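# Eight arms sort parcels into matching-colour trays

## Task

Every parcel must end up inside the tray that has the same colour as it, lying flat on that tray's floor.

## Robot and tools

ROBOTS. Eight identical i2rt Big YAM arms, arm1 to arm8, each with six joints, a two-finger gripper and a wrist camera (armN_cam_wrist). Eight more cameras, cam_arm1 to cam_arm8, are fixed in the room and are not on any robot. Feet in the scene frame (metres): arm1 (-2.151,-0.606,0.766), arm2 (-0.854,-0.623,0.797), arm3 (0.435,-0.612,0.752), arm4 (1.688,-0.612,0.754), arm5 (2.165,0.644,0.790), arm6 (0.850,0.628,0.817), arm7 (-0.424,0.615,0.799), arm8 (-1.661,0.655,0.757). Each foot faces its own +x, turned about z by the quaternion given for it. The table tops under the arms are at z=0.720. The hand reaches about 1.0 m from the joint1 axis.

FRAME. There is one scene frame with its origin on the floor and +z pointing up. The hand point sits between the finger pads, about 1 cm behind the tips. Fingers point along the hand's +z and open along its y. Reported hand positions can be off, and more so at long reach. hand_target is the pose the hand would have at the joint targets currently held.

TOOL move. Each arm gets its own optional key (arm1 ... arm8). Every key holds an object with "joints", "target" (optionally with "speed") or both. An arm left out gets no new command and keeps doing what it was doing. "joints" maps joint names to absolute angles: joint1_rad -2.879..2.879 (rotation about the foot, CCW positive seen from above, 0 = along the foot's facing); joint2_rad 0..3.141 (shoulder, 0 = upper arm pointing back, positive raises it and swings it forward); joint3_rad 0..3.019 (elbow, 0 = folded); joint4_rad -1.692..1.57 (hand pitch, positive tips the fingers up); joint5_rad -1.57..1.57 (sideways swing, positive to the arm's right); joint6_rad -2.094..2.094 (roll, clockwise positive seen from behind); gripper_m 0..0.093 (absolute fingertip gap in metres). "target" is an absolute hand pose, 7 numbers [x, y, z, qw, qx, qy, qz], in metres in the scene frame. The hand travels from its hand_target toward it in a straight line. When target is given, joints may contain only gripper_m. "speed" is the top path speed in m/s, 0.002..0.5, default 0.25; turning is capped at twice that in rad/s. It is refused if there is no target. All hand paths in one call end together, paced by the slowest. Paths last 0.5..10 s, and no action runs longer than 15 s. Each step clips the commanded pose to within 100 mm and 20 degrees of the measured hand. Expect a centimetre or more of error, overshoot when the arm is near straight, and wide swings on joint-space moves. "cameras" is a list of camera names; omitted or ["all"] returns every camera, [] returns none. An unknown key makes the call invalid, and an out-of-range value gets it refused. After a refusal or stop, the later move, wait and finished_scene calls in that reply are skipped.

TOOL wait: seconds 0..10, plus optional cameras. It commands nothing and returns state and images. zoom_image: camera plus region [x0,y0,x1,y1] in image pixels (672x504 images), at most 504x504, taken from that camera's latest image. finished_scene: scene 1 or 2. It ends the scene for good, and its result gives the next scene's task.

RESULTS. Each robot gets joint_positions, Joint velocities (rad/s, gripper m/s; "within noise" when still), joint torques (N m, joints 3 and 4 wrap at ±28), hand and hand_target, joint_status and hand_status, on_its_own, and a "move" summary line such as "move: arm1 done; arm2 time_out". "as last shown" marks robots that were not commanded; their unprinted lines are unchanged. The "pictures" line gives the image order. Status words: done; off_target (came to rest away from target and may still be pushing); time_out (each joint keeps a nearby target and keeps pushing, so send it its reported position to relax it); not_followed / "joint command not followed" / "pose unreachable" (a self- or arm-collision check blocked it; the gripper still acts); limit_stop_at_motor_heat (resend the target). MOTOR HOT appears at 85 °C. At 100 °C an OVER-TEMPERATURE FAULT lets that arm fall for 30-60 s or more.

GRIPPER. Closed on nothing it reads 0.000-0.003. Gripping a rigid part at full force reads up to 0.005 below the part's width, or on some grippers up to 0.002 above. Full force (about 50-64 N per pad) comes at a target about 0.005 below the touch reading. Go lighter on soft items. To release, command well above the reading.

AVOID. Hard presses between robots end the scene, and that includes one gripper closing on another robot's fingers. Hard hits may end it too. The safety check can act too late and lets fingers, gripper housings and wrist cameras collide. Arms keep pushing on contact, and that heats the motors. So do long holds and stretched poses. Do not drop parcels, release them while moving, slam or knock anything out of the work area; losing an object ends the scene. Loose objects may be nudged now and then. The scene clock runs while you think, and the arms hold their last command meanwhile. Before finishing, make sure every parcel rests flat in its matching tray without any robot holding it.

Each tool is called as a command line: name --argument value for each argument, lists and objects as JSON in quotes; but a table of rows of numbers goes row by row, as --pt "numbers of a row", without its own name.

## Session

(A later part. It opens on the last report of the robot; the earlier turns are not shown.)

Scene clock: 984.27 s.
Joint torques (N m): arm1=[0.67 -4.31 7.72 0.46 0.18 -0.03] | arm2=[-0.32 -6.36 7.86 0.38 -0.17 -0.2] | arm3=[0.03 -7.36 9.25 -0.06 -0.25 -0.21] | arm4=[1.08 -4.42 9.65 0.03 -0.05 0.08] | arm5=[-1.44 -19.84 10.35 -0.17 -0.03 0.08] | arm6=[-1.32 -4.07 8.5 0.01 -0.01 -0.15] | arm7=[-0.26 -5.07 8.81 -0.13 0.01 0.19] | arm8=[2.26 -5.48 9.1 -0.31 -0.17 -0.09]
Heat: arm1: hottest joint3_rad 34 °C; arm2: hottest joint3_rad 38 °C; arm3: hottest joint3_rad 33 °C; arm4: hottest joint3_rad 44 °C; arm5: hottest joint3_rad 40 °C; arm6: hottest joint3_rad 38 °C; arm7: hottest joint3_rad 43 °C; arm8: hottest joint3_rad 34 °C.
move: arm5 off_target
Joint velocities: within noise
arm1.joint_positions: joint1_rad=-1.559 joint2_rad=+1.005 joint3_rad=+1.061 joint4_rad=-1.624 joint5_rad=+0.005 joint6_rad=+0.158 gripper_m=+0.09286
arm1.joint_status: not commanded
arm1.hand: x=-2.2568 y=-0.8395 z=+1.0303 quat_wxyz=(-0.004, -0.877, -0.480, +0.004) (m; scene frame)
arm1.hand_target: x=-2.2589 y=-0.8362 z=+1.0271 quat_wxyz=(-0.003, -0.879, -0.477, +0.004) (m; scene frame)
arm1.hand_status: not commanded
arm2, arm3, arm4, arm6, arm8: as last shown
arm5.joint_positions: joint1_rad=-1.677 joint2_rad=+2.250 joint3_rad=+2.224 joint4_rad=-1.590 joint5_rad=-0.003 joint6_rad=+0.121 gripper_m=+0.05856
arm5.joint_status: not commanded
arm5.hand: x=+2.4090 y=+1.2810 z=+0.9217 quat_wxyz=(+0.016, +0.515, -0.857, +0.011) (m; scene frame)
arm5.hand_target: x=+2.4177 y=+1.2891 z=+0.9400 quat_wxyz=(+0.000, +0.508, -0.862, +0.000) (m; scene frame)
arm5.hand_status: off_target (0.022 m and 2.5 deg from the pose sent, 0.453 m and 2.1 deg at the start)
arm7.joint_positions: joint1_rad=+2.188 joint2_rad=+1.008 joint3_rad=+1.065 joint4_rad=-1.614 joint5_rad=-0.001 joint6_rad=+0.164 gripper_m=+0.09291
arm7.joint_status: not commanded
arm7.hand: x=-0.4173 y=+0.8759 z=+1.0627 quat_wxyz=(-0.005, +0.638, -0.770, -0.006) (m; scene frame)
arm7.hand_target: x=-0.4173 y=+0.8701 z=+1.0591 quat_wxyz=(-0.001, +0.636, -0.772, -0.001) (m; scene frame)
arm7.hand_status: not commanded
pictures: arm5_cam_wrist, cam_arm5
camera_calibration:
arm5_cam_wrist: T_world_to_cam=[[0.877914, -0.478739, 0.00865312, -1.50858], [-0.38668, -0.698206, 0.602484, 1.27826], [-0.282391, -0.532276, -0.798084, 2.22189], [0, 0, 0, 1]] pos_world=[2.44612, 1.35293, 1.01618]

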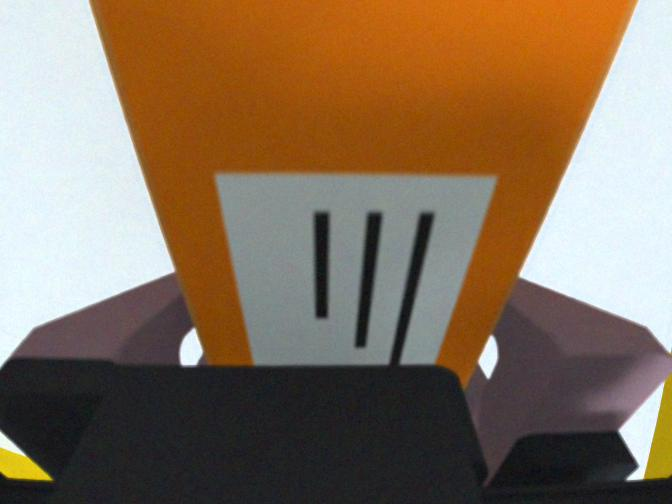

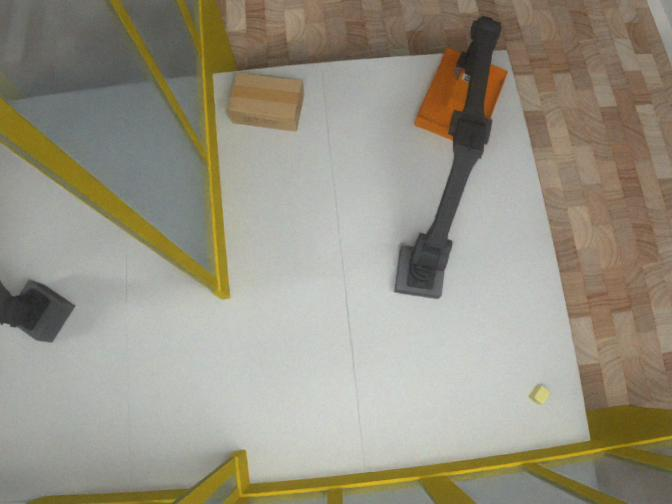

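zoom_image --camera "cam_arm5" --region '[390, 0, 540, 170]'

Scaled by 2.965.

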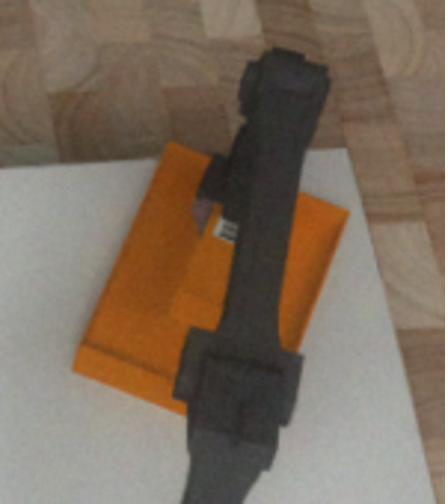

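move --arm5 '{"target":[2.440,1.330,0.89,0,-0.508,0.862,0],"speed":0.15}' --cameras '["arm5_cam_wrist","cam_arm5"]'

zoom_image --camera "cam_arm5" --region '[390, 0, 540, 170]'

Scene clock: 1002.77 s.
Joint torques (N m): arm1=[0.56 -3.84 7.72 0.54 0.18 -0.03] | arm2=[-0.32 -6.42 7.86 0.38 -0.17 -0.2] | arm3=[-0.09 -7.3 9.28 -0.03 -0.25 -0.22] | arm4=[1.08 -4.37 9.65 0.03 -0.05 0.08] | arm5=[-1.67 -22.59 10.5 -0.34 -0.04 -0.02] | arm6=[-1.32 -4.01 8.5 0.02 -0.01 -0.15] | arm7=[-0.15 -5.19 8.81 -0.08 0.01 0.18] | arm8=[2.37 -5.36 9.03 -0.27 -0.18 -0.1]
Heat: arm1: hottest joint3_rad 34 °C; arm2: hottest joint3_rad 38 °C; arm3: hottest joint3_rad 33 °C; arm4: hottest joint3_rad 44 °C; arm5: hottest joint3_rad 41 °C; arm6: hottest joint3_rad 38 °C; arm7: hottest joint3_rad 43 °C; arm8: hottest joint3_rad 34 °C.
move: arm5 off_target
Joint velocities: within noise
arm1, arm2, arm3, arm4, arm6, arm7, arm8: as last shown
arm5.joint_positions: joint1_rad=-1.685 joint2_rad=+2.469 joint3_rad=+2.469 joint4_rad=-1.629 joint5_rad=-0.003 joint6_rad=+0.121 gripper_m=+0.05856
arm5.joint_status: not commanded
arm5.hand: x=+2.4311 y=+1.3211 z=+0.8635 quat_wxyz=(+0.021, +0.511, -0.859, +0.015) (m; scene frame)
arm5.hand_target: x=+2.4396 y=+1.3288 z=+0.8900 quat_wxyz=(-0.001, +0.508, -0.862, +0.000) (m; scene frame)
arm5.hand_status: off_target (0.029 m and 3.0 deg from the pose sent, 0.066 m and 2.5 deg at the start)
pictures: arm5_cam_wrist, cam_arm5
camera_calibration:
arm5_cam_wrist: T_world_to_cam=[[0.873893, -0.486005, 0.0105303, -1.49052], [-0.390117, -0.688221, 0.611686, 1.33702], [-0.290035, -0.538656, -0.79103, 2.22382], [0, 0, 0, 1]] pos_world=[2.46913, 1.39364, 0.95697]

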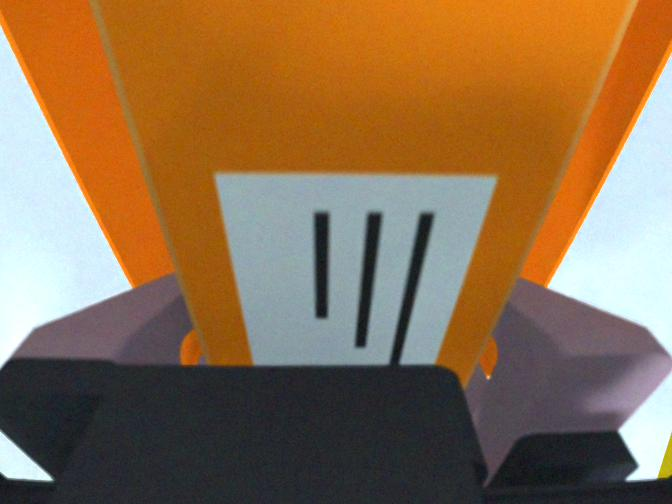

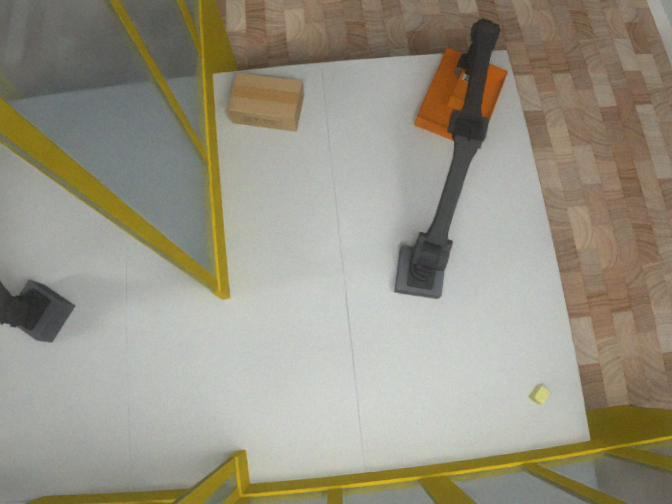

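Scaled by 2.965.

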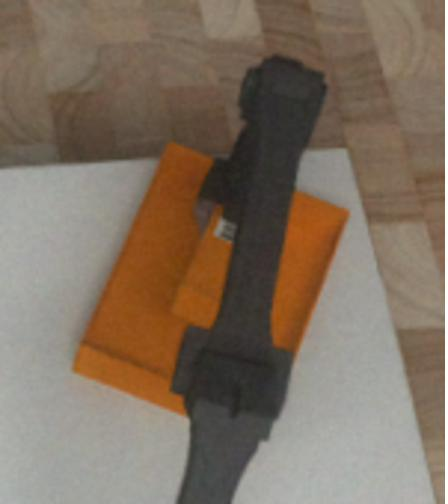

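move --arm5 '{"target":[2.443,1.332,0.81,0,-0.508,0.862,0],"speed":0.15}' --cameras '[]'

move --arm5 '{"target":[2.438,1.326,0.785,0,-0.508,0.862,0],"speed":0.08}' --cameras '["arm5_cam_wrist","cam_arm5"]'

zoom_image --camera "cam_arm5" --region '[390, 0, 540, 170]'

Scene clock: 1016.07 s.
Joint torques (N m): arm1=[0.73 -4.01 7.79 0.44 0.19 -0.05] | arm2=[-0.32 -6.36 7.86 0.38 -0.17 -0.2] | arm3=[-0.03 -7.36 9.28 -0.08 -0.26 -0.21] | arm4=[1.08 -4.42 9.66 0.03 -0.05 0.07] | arm5=[-1.61 -22.42 7.08 0.75 -0.05 -0.05] | arm6=[-1.32 -4.01 8.51 0.03 -0.01 -0.15] | arm7=[-0.15 -5.25 8.77 -0.09 0 0.17] | arm8=[2.43 -5.77 9.07 -0.34 -0.17 -0.1]
Heat: arm1: hottest joint3_rad 34 °C; arm2: hottest joint3_rad 38 °C; arm3: hottest joint3_rad 33 °C; arm4: hottest joint3_rad 44 °C; arm5: hottest joint3_rad 41 °C; arm6: hottest joint3_rad 38 °C; arm7: hottest joint3_rad 43 °C; arm8: hottest joint3_rad 35 °C.
move: arm5 off_target
Joint velocities: within noise
arm1, arm2, arm3, arm4, arm6, arm7, arm8: as last shown
arm5.joint_positions: joint1_rad=-1.687 joint2_rad=+2.500 joint3_rad=+2.364 joint4_rad=-1.471 joint5_rad=-0.003 joint6_rad=+0.121 gripper_m=+0.05856
arm5.joint_status: not commanded
arm5.hand: x=+2.4353 y=+1.3276 z=+0.8007 quat_wxyz=(+0.012, +0.511, -0.860, +0.008) (m; scene frame)
arm5.hand_target: x=+2.4428 y=+1.3318 z=+0.8100 quat_wxyz=(+0.000, +0.508, -0.861, +0.000) (m; scene frame)
arm5.hand_status: off_target (0.013 m and 1.8 deg from the pose sent, 0.056 m and 3.0 deg at the start)
pictures: none
No camera images: "cameras" was empty.

Scene clock: 1017.20 s.
Joint torques (N m): arm1=[1.08 -4.07 7.82 0.47 0.17 -0.03] | arm2=[-0.32 -6.42 7.86 0.38 -0.17 -0.2] | arm3=[-0.03 -7.36 9.25 -0.03 -0.26 -0.21] | arm4=[1.08 -4.42 9.65 0.03 -0.05 0.08] | arm5=[-0.79 -23.65 6.83 0.79 -0.07 -0.01] | arm6=[-1.26 -4.01 8.51 0.03 -0.02 -0.15] | arm7=[-0.38 -5.13 8.8 -0.1 0.02 0.19] | arm8=[2.2 -5.66 9.06 -0.35 -0.2 -0.09]
Heat: arm1: hottest joint3_rad 34 °C; arm2: hottest joint3_rad 38 °C; arm3: hottest joint3_rad 33 °C; arm4: hottest joint3_rad 44 °C; arm5: hottest joint3_rad 41 °C; arm6: hottest joint3_rad 38 °C; arm7: hottest joint3_rad 43 °C; arm8: hottest joint3_rad 35 °C.
move: arm5 off_target
Joint velocities: within noise
arm1, arm2, arm4, arm6, arm7, arm8: as last shown
arm3.joint_positions: joint1_rad=-1.259 joint2_rad=+1.013 joint3_rad=+1.049 joint4_rad=-1.614 joint5_rad=+0.000 joint6_rad=-0.277 gripper_m=+0.09297
arm3.joint_status: not commanded
arm3.hand: x=+0.5106 y=-0.3659 z=+1.0092 quat_wxyz=(-0.001, +0.699, -0.715, +0.002) (m; scene frame)
arm3.hand_target: x=+0.5076 y=-0.3681 z=+1.0128 quat_wxyz=(-0.004, +0.707, -0.707, -0.002) (m; scene frame)
arm3.hand_status: not commanded
arm5.joint_positions: joint1_rad=-1.687 joint2_rad=+2.500 joint3_rad=+2.272 joint4_rad=-1.391 joint5_rad=-0.003 joint6_rad=+0.121 gripper_m=+0.05856
arm5.joint_status: not commanded
arm5.hand: x=+2.4321 y=+1.3193 z=+0.7662 quat_wxyz=(+0.017, +0.511, -0.860, +0.012) (m; scene frame)
arm5.hand_target: x=+2.4378 y=+1.3257 z=+0.7850 quat_wxyz=(+0.000, +0.508, -0.861, +0.000) (m; scene frame)
arm5.hand_status: off_target (0.021 m and 2.4 deg from the pose sent, 0.016 m and 1.7 deg at the start)
pictures: arm5_cam_wrist, cam_arm5
camera_calibration:
arm5_cam_wrist: T_world_to_cam=[[0.872946, -0.48773, 0.00917422, -1.48548], [-0.393595, -0.693102, 0.603897, 1.41654], [-0.28818, -0.530781, -0.797009, 2.13598], [0, 0, 0, 1]] pos_world=[2.46983, 1.39103, 0.86058]

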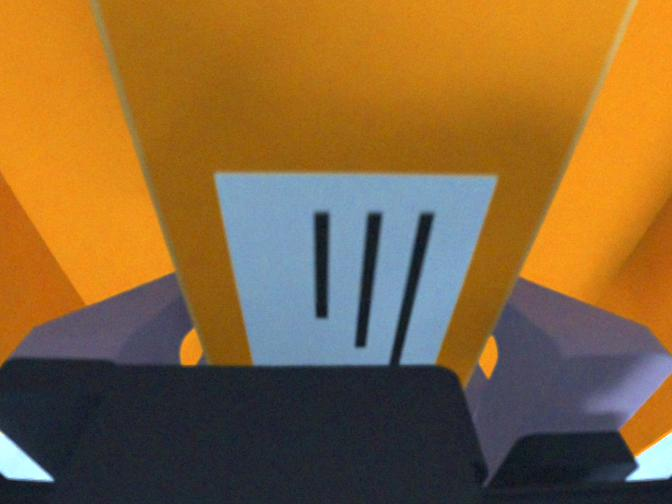

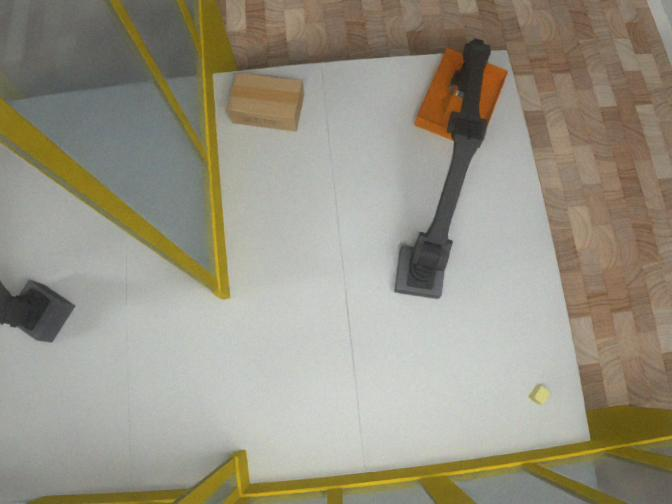

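Scaled by 2.965.

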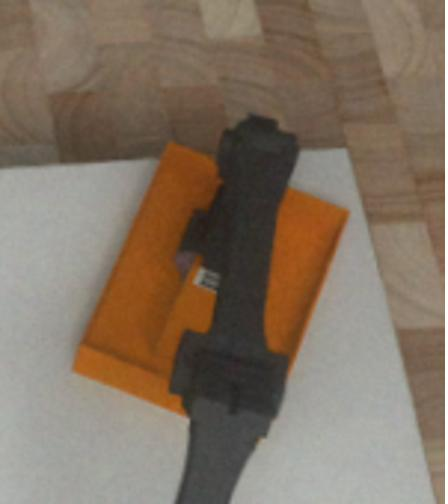

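move --arm5 '{"target":[2.439,1.328,0.775,0,-0.508,0.862,0],"speed":0.05}' --cameras '[]'

move --arm5 '{"target":[2.439,1.328,0.767,0,-0.508,0.862,0],"speed":0.05}' --cameras '[]'

move --arm5 '{"target":[2.439,1.328,0.759,0,-0.508,0.862,0],"speed":0.05}' --cameras '["arm5_cam_wrist"]'

Scene clock: 1026.00 s.
Joint torques (N m): arm1=[0.62 -4.07 7.73 0.49 0.19 -0.04] | arm2=[-0.32 -6.36 7.86 0.38 -0.17 -0.2] | arm3=[-0.15 -7.36 9.28 -0.05 -0.26 -0.21] | arm4=[1.08 -4.37 9.65 0.03 -0.05 0.08] | arm5=[-1.2 -22.36 7.19 0.81 -0.03 -0.01] | arm6=[-1.38 -4.07 8.5 0.02 -0.02 -0.16] | arm7=[-0.21 -5.42 8.77 -0.06 0 0.17] | arm8=[2.43 -5.3 9.09 -0.42 -0.17 -0.11]
Heat: arm1: hottest joint3_rad 34 °C; arm2: hottest joint3_rad 38 °C; arm3: hottest joint3_rad 33 °C; arm4: hottest joint3_rad 44 °C; arm5: hottest joint3_rad 40 °C; arm6: hottest joint3_rad 38 °C; arm7: hottest joint3_rad 43 °C; arm8: hottest joint3_rad 35 °C.
move: arm5 off_target
Joint velocities: within noise
arm1, arm2, arm3, arm4, arm6, arm7, arm8: as last shown
arm5.joint_positions: joint1_rad=-1.687 joint2_rad=+2.500 joint3_rad=+2.272 joint4_rad=-1.380 joint5_rad=-0.003 joint6_rad=+0.121 gripper_m=+0.05856
arm5.joint_status: not commanded
arm5.hand: x=+2.4331 y=+1.3218 z=+0.7661 quat_wxyz=(+0.012, +0.511, -0.860, +0.008) (m; scene frame)
arm5.hand_target: x=+2.4388 y=+1.3279 z=+0.7751 quat_wxyz=(+0.000, +0.508, -0.861, +0.000) (m; scene frame)
arm5.hand_status: off_target (0.012 m and 1.8 deg from the pose sent, 0.014 m and 2.4 deg at the start)
pictures: none
No camera images: "cameras" was empty.

Scene clock: 1026.97 s.
Joint torques (N m): arm1=[0.26 -4.13 7.79 0.54 0.2 -0.07] | arm2=[-0.32 -6.36 7.86 0.38 -0.17 -0.2] | arm3=[-0.09 -7.41 9.26 -0.08 -0.26 -0.22] | arm4=[1.08 -4.37 9.66 0.03 -0.05 0.08] | arm5=[-1.08 -21.71 6.72 0.7 -0.03 0] | arm6=[-1.32 -4.07 8.49 0.01 -0.02 -0.15] | arm7=[-0.21 -5.36 8.8 -0.13 0.02 0.18] | arm8=[2.32 -5.6 9.1 -0.38 -0.19 -0.1]
Heat: arm1: hottest joint3_rad 34 °C; arm2: hottest joint3_rad 38 °C; arm3: hottest joint3_rad 33 °C; arm4: hottest joint3_rad 44 °C; arm5: hottest joint3_rad 40 °C; arm6: hottest joint3_rad 38 °C; arm7: hottest joint3_rad 43 °C; arm8: hottest joint3_rad 35 °C.
move: arm5 done
Joint velocities: within noise
arm1, arm3, arm6, arm7: as last shown
arm2.joint_positions: joint1_rad=-1.419 joint2_rad=+1.007 joint3_rad=+1.055 joint4_rad=-1.616 joint5_rad=+0.004 joint6_rad=-0.502 gripper_m=+0.09292
arm2.joint_status: not commanded
arm2.hand: x=-0.7267 y=-0.3976 z=+1.0567 quat_wxyz=(-0.002, +0.705, -0.710, +0.001) (m; scene frame)
arm2.hand_target: x=-0.7272 y=-0.4008 z=+1.0567 quat_wxyz=(-0.001, +0.707, -0.707, +0.000) (m; scene frame)
arm2.hand_status: not commanded
arm4.joint_positions: joint1_rad=+1.791 joint2_rad=+1.010 joint3_rad=+1.058 joint4_rad=-1.615 joint5_rad=+0.012 joint6_rad=-0.391 gripper_m=+0.09290
arm4.joint_status: not commanded
arm4.hand: x=+1.4517 y=-0.5056 z=+1.0151 quat_wxyz=(-0.001, +1.000, -0.004, -0.005) (m; scene frame)
arm4.hand_target: x=+1.4547 y=-0.5097 z=+1.0145 quat_wxyz=(-0.001, +1.000, +0.000, -0.004) (m; scene frame)
arm4.hand_status: not commanded
arm5.joint_positions: joint1_rad=-1.687 joint2_rad=+2.500 joint3_rad=+2.272 joint4_rad=-1.365 joint5_rad=-0.003 joint6_rad=+0.121 gripper_m=+0.05856
arm5.joint_status: not commanded
arm5.hand: x=+2.4344 y=+1.3251 z=+0.7661 quat_wxyz=(+0.007, +0.511, -0.860, +0.004) (m; scene frame)
arm5.hand_target: x=+2.4389 y=+1.3280 z=+0.7670 quat_wxyz=(+0.000, +0.508, -0.861, +0.000) (m; scene frame)
arm5.hand_status: done (0.006 m and 1.0 deg from the pose sent, 0.009 m and 1.8 deg at the start)
arm8.joint_positions: joint1_rad=+0.422 joint2_rad=+1.014 joint3_rad=+1.056 joint4_rad=-1.616 joint5_rad=+0.003 joint6_rad=-0.172 gripper_m=+0.09292
arm8.joint_status: not commanded
arm8.hand: x=-1.7096 y=+0.3999 z=+1.0158 quat_wxyz=(+0.002, -0.712, -0.703, +0.000) (m; scene frame)
arm8.hand_target: x=-1.7071 y=+0.4036 z=+1.0169 quat_wxyz=(-0.001, -0.707, -0.707, +0.001) (m; scene frame)
arm8.hand_status: not commanded
pictures: none
No camera images: "cameras" was empty.

Scene clock: 1027.93 s.
Joint torques (N m): arm1=[0.44 -3.72 7.77 0.44 0.19 -0.05] | arm2=[-0.32 -6.36 7.86 0.38 -0.17 -0.2] | arm3=[-0.03 -7.24 9.28 -0.05 -0.25 -0.21] | arm4=[1.08 -4.42 9.65 0.03 -0.05 0.08] | arm5=[-1.38 -21.07 6.9 0.88 -0.04 -0.06] | arm6=[-1.26 -4.01 8.5 -0.01 -0.01 -0.15] | arm7=[-0.44 -5.3 8.8 -0.1 0.01 0.18] | arm8=[2.32 -5.6 9.02 -0.36 -0.18 -0.12]
Heat: arm1: hottest joint3_rad 34 °C; arm2: hottest joint3_rad 38 °C; arm3: hottest joint3_rad 33 °C; arm4: hottest joint3_rad 44 °C; arm5: hottest joint3_rad 40 °C; arm6: hottest joint3_rad 38 °C; arm7: hottest joint3_rad 43 °C; arm8: hottest joint3_rad 35 °C.
move: arm5 done
Joint velocities: within noise
arm1, arm2, arm3, arm4, arm6, arm7, arm8: as last shown
arm5.joint_positions: joint1_rad=-1.687 joint2_rad=+2.505 joint3_rad=+2.263 joint4_rad=-1.351 joint5_rad=-0.003 joint6_rad=+0.121 gripper_m=+0.05856
arm5.joint_status: not commanded
arm5.hand: x=+2.4343 y=+1.3249 z=+0.7591 quat_wxyz=(+0.007, +0.511, -0.860, +0.004) (m; scene frame)
arm5.hand_target: x=+2.4389 y=+1.3280 z=+0.7591 quat_wxyz=(+0.000, +0.508, -0.861, +0.000) (m; scene frame)
arm5.hand_status: done (0.006 m and 1.0 deg from the pose sent, 0.009 m and 1.0 deg at the start)
pictures: arm5_cam_wrist
camera_calibration:
arm5_cam_wrist: T_world_to_cam=[[0.872896, -0.487872, 0.0057628, -1.4818], [-0.399227, -0.707404, 0.583265, 1.47395], [-0.280482, -0.51143, -0.812261, 2.10113], [0, 0, 0, 1]] pos_world=[2.47123, 1.39433, 0.855506]

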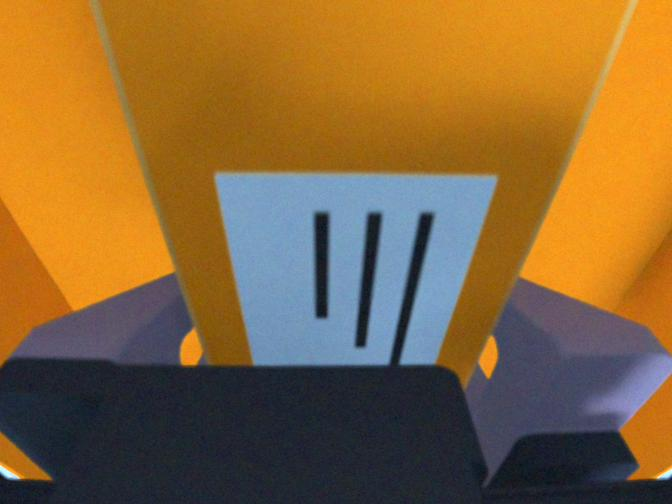

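move --arm5 '{"target":[2.439,1.328,0.751,0,-0.508,0.862,0],"speed":0.05}' --cameras '[]'

move --arm5 '{"target":[2.439,1.328,0.744,0,-0.508,0.862,0],"speed":0.05}' --cameras '[]'

Scene clock: 1033.53 s.
Joint torques (N m): arm1=[0.67 -4.07 7.72 0.5 0.21 -0.04] | arm2=[-0.32 -6.36 7.87 0.38 -0.17 -0.2] | arm3=[-0.09 -7.3 9.25 -0.08 -0.26 -0.21] | arm4=[1.08 -4.37 9.65 0.03 -0.05 0.08] | arm5=[-1.26 -21.42 6.65 0.72 -0.08 -0.03] | arm6=[-1.32 -4.07 8.51 0.02 -0.01 -0.15] | arm7=[-0.44 -5.25 8.81 -0.12 0.01 0.17] | arm8=[2.2 -5.25 9.06 -0.34 -0.19 -0.1]
Heat: arm1: hottest joint3_rad 34 °C; arm2: hottest joint3_rad 38 °C; arm3: hottest joint3_rad 33 °C; arm4: hottest joint3_rad 44 °C; arm5: hottest joint3_rad 40 °C; arm6: hottest joint3_rad 38 °C; arm7: hottest joint3_rad 43 °C; arm8: hottest joint3_rad 35 °C.
move: arm5 done
Joint velocities: within noise
arm1, arm2, arm3, arm4, arm7, arm8: as last shown
arm5.joint_positions: joint1_rad=-1.687 joint2_rad=+2.508 joint3_rad=+2.258 joint4_rad=-1.337 joint5_rad=-0.003 joint6_rad=+0.121 gripper_m=+0.05856
arm5.joint_status: not commanded
arm5.hand: x=+2.4348 y=+1.3260 z=+0.7551 quat_wxyz=(+0.004, +0.511, -0.860, +0.002) (m; scene frame)
arm5.hand_target: x=+2.4389 y=+1.3280 z=+0.7510 quat_wxyz=(+0.000, +0.508, -0.861, +0.000) (m; scene frame)
arm5.hand_status: done (0.006 m and 0.7 deg from the pose sent, 0.010 m and 1.0 deg at the start)
arm6.joint_positions: joint1_rad=-1.191 joint2_rad=+1.013 joint3_rad=+1.049 joint4_rad=-1.616 joint5_rad=+0.001 joint6_rad=-0.398 gripper_m=+0.09286
arm6.joint_status: not commanded
arm6.hand: x=+0.7889 y=+0.3772 z=+1.0729 quat_wxyz=(+0.002, -0.648, -0.761, -0.004) (m; scene frame)
arm6.hand_target: x=+0.7873 y=+0.3802 z=+1.0763 quat_wxyz=(+0.000, -0.650, -0.760, +0.001) (m; scene frame)
arm6.hand_status: not commanded
pictures: none
No camera images: "cameras" was empty.

Scene clock: 1034.50 s.
Joint torques (N m): arm1=[0.44 -3.9 7.8 0.38 0.18 -0.04] | arm2=[-0.26 -6.36 7.86 0.36 -0.17 -0.2] | arm3=[-0.09 -7.3 9.26 -0.03 -0.25 -0.22] | arm4=[1.08 -4.37 9.65 0.03 -0.05 0.08] | arm5=[-1.08 -20.89 6.31 1.2 -0.05 -0.04] | arm6=[-1.32 -4.13 8.5 0.01 -0.01 -0.15] | arm7=[-0.26 -5.25 8.76 -0.05 0.01 0.18] | arm8=[2.32 -5.6 9.05 -0.35 -0.17 -0.1]
Heat: arm1: hottest joint3_rad 34 °C; arm2: hottest joint3_rad 38 °C; arm3: hottest joint3_rad 33 °C; arm4: hottest joint3_rad 44 °C; arm5: hottest joint3_rad 40 °C; arm6: hottest joint3_rad 38 °C; arm7: hottest joint3_rad 43 °C; arm8: hottest joint3_rad 35 °C.
move: arm5 off_target
Joint velocities: within noise
arm1.joint_positions: joint1_rad=-1.559 joint2_rad=+1.005 joint3_rad=+1.061 joint4_rad=-1.624 joint5_rad=+0.005 joint6_rad=+0.158 gripper_m=+0.09286
arm1.joint_status: not commanded
arm1.hand: x=-2.2568 y=-0.8395 z=+1.0303 quat_wxyz=(-0.004, -0.877, -0.480, +0.004) (m; scene frame)
arm1.hand_target: x=-2.2589 y=-0.8362 z=+1.0271 quat_wxyz=(-0.003, -0.879, -0.477, +0.004) (m; scene frame)
arm1.hand_status: not commanded
arm2, arm3, arm4, arm6, arm8: as last shown
arm5.joint_positions: joint1_rad=-1.687 joint2_rad=+2.508 joint3_rad=+2.255 joint4_rad=-1.334 joint5_rad=-0.002 joint6_rad=+0.121 gripper_m=+0.05856
arm5.joint_status: not commanded
arm5.hand: x=+2.4349 y=+1.3260 z=+0.7542 quat_wxyz=(+0.004, +0.511, -0.860, +0.002) (m; scene frame)
arm5.hand_target: x=+2.4388 y=+1.3278 z=+0.7441 quat_wxyz=(+0.000, +0.508, -0.861, +0.000) (m; scene frame)
arm5.hand_status: off_target (0.011 m and 0.6 deg from the pose sent, 0.012 m and 0.7 deg at the start)
arm7.joint_positions: joint1_rad=+2.188 joint2_rad=+1.008 joint3_rad=+1.065 joint4_rad=-1.614 joint5_rad=-0.001 joint6_rad=+0.164 gripper_m=+0.09291
arm7.joint_status: not commanded
arm7.hand: x=-0.4173 y=+0.8759 z=+1.0627 quat_wxyz=(-0.005, +0.638, -0.770, -0.006) (m; scene frame)
arm7.hand_target: x=-0.4173 y=+0.8701 z=+1.0591 quat_wxyz=(-0.001, +0.636, -0.772, -0.001) (m; scene frame)
arm7.hand_status: not commanded
pictures: none
No camera images: "cameras" was empty.

Contact. Release.

move --arm5 '{"joints":{"gripper_m":0.068}}' --cameras '[]'

move --arm5 '{"joints":{"gripper_m":0.093}}' --cameras '[]'

move --arm5 '{"target":[2.435,1.326,0.92,0,-0.508,0.862,0],"speed":0.2}' --cameras '["arm5_cam_wrist"]'

move --arm5 '{"joints":{"joint2_rad":1.0,"joint3_rad":1.05,"joint4_rad":-1.62}}' --cameras '["cam_arm5","cam_arm1","cam_arm3","cam_arm7"]'

Scene clock: 1042.27 s.
Joint torques (N m): arm1=[0.5 -4.19 7.73 0.51 0.2 -0.04] | arm2=[-0.32 -6.36 7.87 0.38 -0.17 -0.2] | arm3=[-0.09 -7.36 9.22 -0.08 -0.26 -0.21] | arm4=[1.08 -4.42 9.65 0.03 -0.05 0.08] | arm5=[-1.14 -20.42 6.43 0.75 -0.06 -0.05] | arm6=[-1.32 -4.01 8.5 0.02 0 -0.15] | arm7=[-0.21 -5.01 8.75 -0.09 0.02 0.18] | arm8=[2.32 -5.48 9.09 -0.31 -0.17 -0.1]
Heat: arm1: hottest joint3_rad 34 °C; arm2: hottest joint3_rad 38 °C; arm3: hottest joint3_rad 33 °C; arm4: hottest joint3_rad 44 °C; arm5: hottest joint3_rad 39 °C; arm6: hottest joint3_rad 38 °C; arm7: hottest joint3_rad 43 °C; arm8: hottest joint3_rad 35 °C.
move: arm5 done
Joint velocities: within noise
arm1, arm2, arm3, arm4, arm6, arm7, arm8: as last shown
arm5.joint_positions: joint1_rad=-1.687 joint2_rad=+2.508 joint3_rad=+2.255 joint4_rad=-1.324 joint5_rad=-0.003 joint6_rad=+0.121 gripper_m=+0.06788
arm5.joint_status: all done
arm5.hand: x=+2.4356 y=+1.3282 z=+0.7538 quat_wxyz=(+0.000, +0.511, -0.860, -0.001) (m; scene frame)
arm5.hand_target: x=+2.4388 y=+1.3279 z=+0.7442 quat_wxyz=(+0.000, +0.508, -0.861, +0.000) (m; scene frame)
arm5.hand_status: not commanded
pictures: none
No camera images: "cameras" was empty.

Scene clock: 1042.87 s.
Joint torques (N m): arm1=[0.62 -3.9 7.77 0.53 0.2 -0.04] | arm2=[-0.32 -6.36 7.87 0.38 -0.17 -0.2] | arm3=[-0.09 -7.36 9.26 -0.08 -0.26 -0.21] | arm4=[1.08 -4.42 9.65 0.03 -0.05 0.08] | arm5=[-1.26 -21.07 6.5 0.79 -0.09 -0.01] | arm6=[-1.32 -3.96 8.5 0.02 -0.01 -0.15] | arm7=[-0.5 -5.13 8.8 -0.05 -0.01 0.18] | arm8=[2.02 -5.48 9.07 -0.38 -0.17 -0.1]
Heat: arm1: hottest joint3_rad 34 °C; arm2: hottest joint3_rad 38 °C; arm3: hottest joint3_rad 33 °C; arm4: hottest joint3_rad 44 °C; arm5: hottest joint3_rad 39 °C; arm6: hottest joint3_rad 38 °C; arm7: hottest joint3_rad 43 °C; arm8: hottest joint3_rad 35 °C.
move: arm5 done
Joint velocities: within noise
arm1, arm2, arm3, arm4, arm6, arm7, arm8: as last shown
arm5.joint_positions: joint1_rad=-1.688 joint2_rad=+2.508 joint3_rad=+2.255 joint4_rad=-1.324 joint5_rad=-0.003 joint6_rad=+0.121 gripper_m=+0.09277
arm5.joint_status: all done
arm5.hand: x=+2.4362 y=+1.3279 z=+0.7538 quat_wxyz=(+0.000, +0.510, -0.860, -0.001) (m; scene frame)
arm5.hand_target: x=+2.4388 y=+1.3279 z=+0.7442 quat_wxyz=(+0.000, +0.508, -0.861, +0.000) (m; scene frame)
arm5.hand_status: not commanded
pictures: none
No camera images: "cameras" was empty.

Scene clock: 1044.60 s.
Joint torques (N m): arm1=[0.56 -4.01 7.69 0.54 0.18 -0.06] | arm2=[-0.32 -6.42 7.86 0.38 -0.17 -0.2] | arm3=[-0.09 -7.3 9.25 -0.05 -0.26 -0.21] | arm4=[1.03 -4.42 9.65 0.03 -0.05 0.08] | arm5=[-1.44 -20.6 10.25 -0.06 -0.06 0.02] | arm6=[-1.32 -4.01 8.5 0.01 -0.01 -0.15] | arm7=[-0.26 -5.25 8.83 -0.09 0 0.18] | arm8=[2.26 -5.42 9.01 -0.34 -0.17 -0.08]
Heat: arm1: hottest joint3_rad 34 °C; arm2: hottest joint3_rad 38 °C; arm3: hottest joint3_rad 33 °C; arm4: hottest joint3_rad 44 °C; arm5: hottest joint3_rad 39 °C; arm6: hottest joint3_rad 38 °C; arm7: hottest joint3_rad 43 °C; arm8: hottest joint3_rad 35 °C.
move: arm5 off_target
Joint velocities: within noise
arm1, arm2, arm4, arm6, arm7, arm8: as last shown
arm3.joint_positions: joint1_rad=-1.259 joint2_rad=+1.013 joint3_rad=+1.049 joint4_rad=-1.614 joint5_rad=+0.000 joint6_rad=-0.277 gripper_m=+0.09297
arm3.joint_status: not commanded
arm3.hand: x=+0.5106 y=-0.3659 z=+1.0092 quat_wxyz=(-0.001, +0.699, -0.715, +0.002) (m; scene frame)
arm3.hand_target: x=+0.5076 y=-0.3681 z=+1.0128 quat_wxyz=(-0.004, +0.707, -0.707, -0.002) (m; scene frame)
arm3.hand_status: not commanded
arm5.joint_positions: joint1_rad=-1.688 joint2_rad=+2.425 joint3_rad=+2.498 joint4_rad=-1.675 joint5_rad=-0.003 joint6_rad=+0.121 gripper_m=+0.09286
arm5.joint_status: not commanded
arm5.hand: x=+2.4318 y=+1.3175 z=+0.9059 quat_wxyz=(+0.010, +0.510, -0.860, +0.007) (m; scene frame)
arm5.hand_target: x=+2.4346 y=+1.3252 z=+0.9199 quat_wxyz=(-0.004, +0.508, -0.861, -0.003) (m; scene frame)
arm5.hand_status: off_target (0.017 m and 1.4 deg from the pose sent, 0.166 m and 0.4 deg at the start; pose on its path clipped on 5 of 52 steps; a joint's target at an end of its range on 19 of 52 steps)
pictures: arm5_cam_wrist
camera_calibration:
arm5_cam_wrist: T_world_to_cam=[[0.872539, -0.488489, 0.00730209, -1.4838], [-0.398083, -0.702232, 0.590254, 1.36612], [-0.283205, -0.517926, -0.807185, 2.2264], [0, 0, 0, 1]] pos_world=[2.46903, 1.38763, 1.0016]

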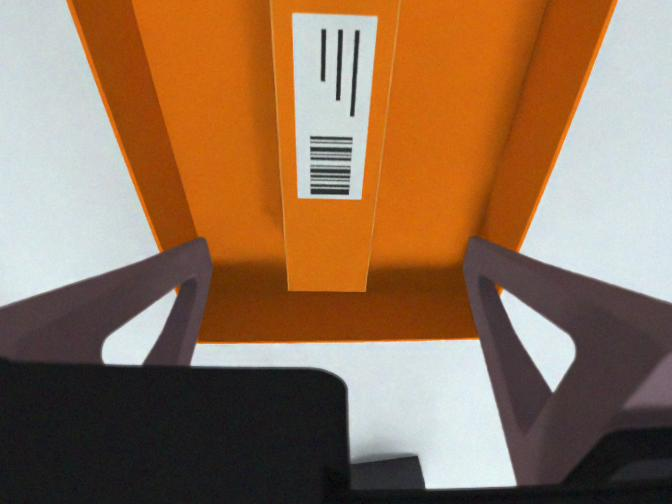

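Scene clock: 1046.67 s.
Joint torques (N m): arm1=[0.79 -3.84 7.71 0.38 0.2 -0.06] | arm2=[-0.32 -6.42 7.86 0.38 -0.17 -0.2] | arm3=[-0.09 -7.36 9.24 -0.03 -0.26 -0.22] | arm4=[1.08 -4.42 9.65 0.03 -0.05 0.08] | arm5=[-0.85 -4.01 7.06 0.55 -0.09 0.01] | arm6=[-1.26 -4.01 8.51 0.03 -0.01 -0.15] | arm7=[-0.32 -5.25 8.76 -0.06 -0.01 0.18] | arm8=[2.37 -5.3 9.14 -0.35 -0.18 -0.1]
Heat: arm1: hottest joint3_rad 34 °C; arm2: hottest joint3_rad 38 °C; arm3: hottest joint3_rad 33 °C; arm4: hottest joint3_rad 44 °C; arm5: hottest joint3_rad 39 °C; arm6: hottest joint3_rad 38 °C; arm7: hottest joint3_rad 43 °C; arm8: hottest joint3_rad 35 °C.
move: arm5 done
Joint velocities: within noise
arm1, arm2, arm3, arm4, arm6, arm7, arm8: as last shown
arm5.joint_positions: joint1_rad=-1.688 joint2_rad=+1.009 joint3_rad=+1.044 joint4_rad=-1.624 joint5_rad=-0.003 joint6_rad=+0.121 gripper_m=+0.09286
arm5.joint_status: all done
arm5.hand: x=+2.2577 y=+0.8793 z=+1.0470 quat_wxyz=(+0.005, +0.510, -0.860, +0.003) (m; scene frame)
arm5.hand_target: x=+2.2582 y=+0.8803 z=+1.0512 quat_wxyz=(-0.003, +0.508, -0.861, -0.002) (m; scene frame)
arm5.hand_status: not commanded
pictures: cam_arm1, cam_arm3, cam_arm5, cam_arm7

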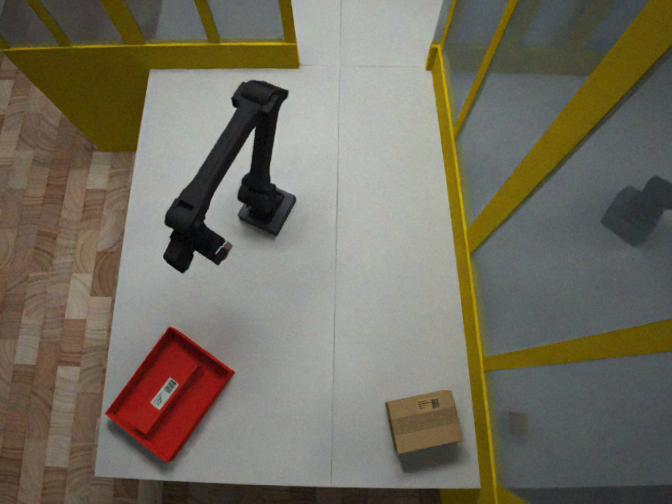

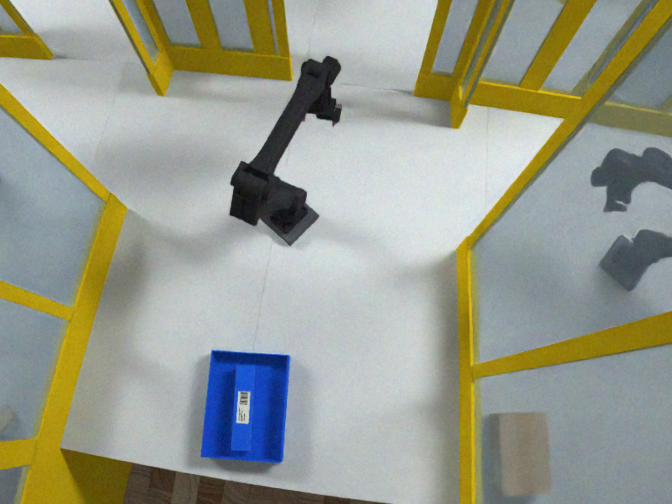

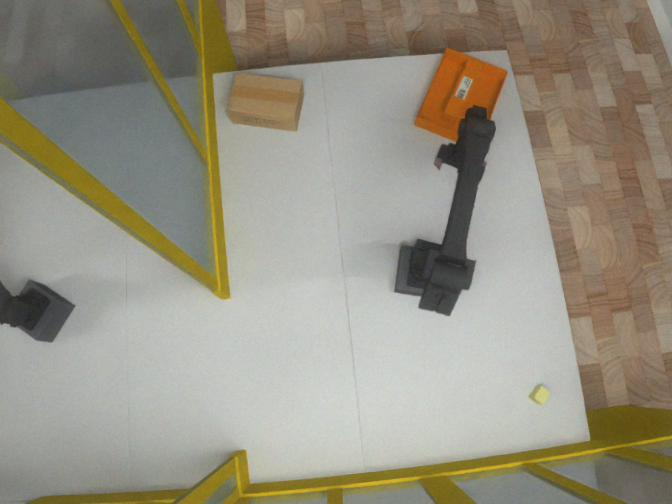

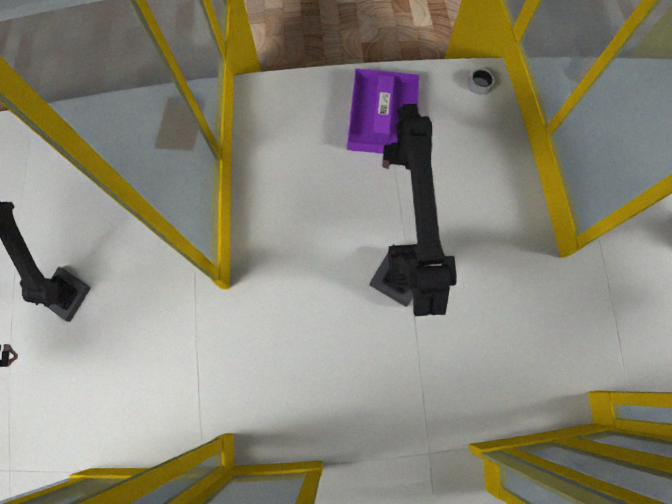

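zoom_image --camera "cam_arm5" --region '[390, 20, 540, 170]'

Scaled by 3.360.

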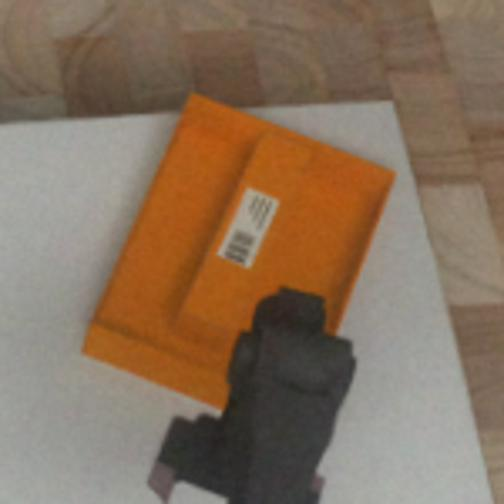

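finished_scene --scene 1

The scene is finished: the task was done.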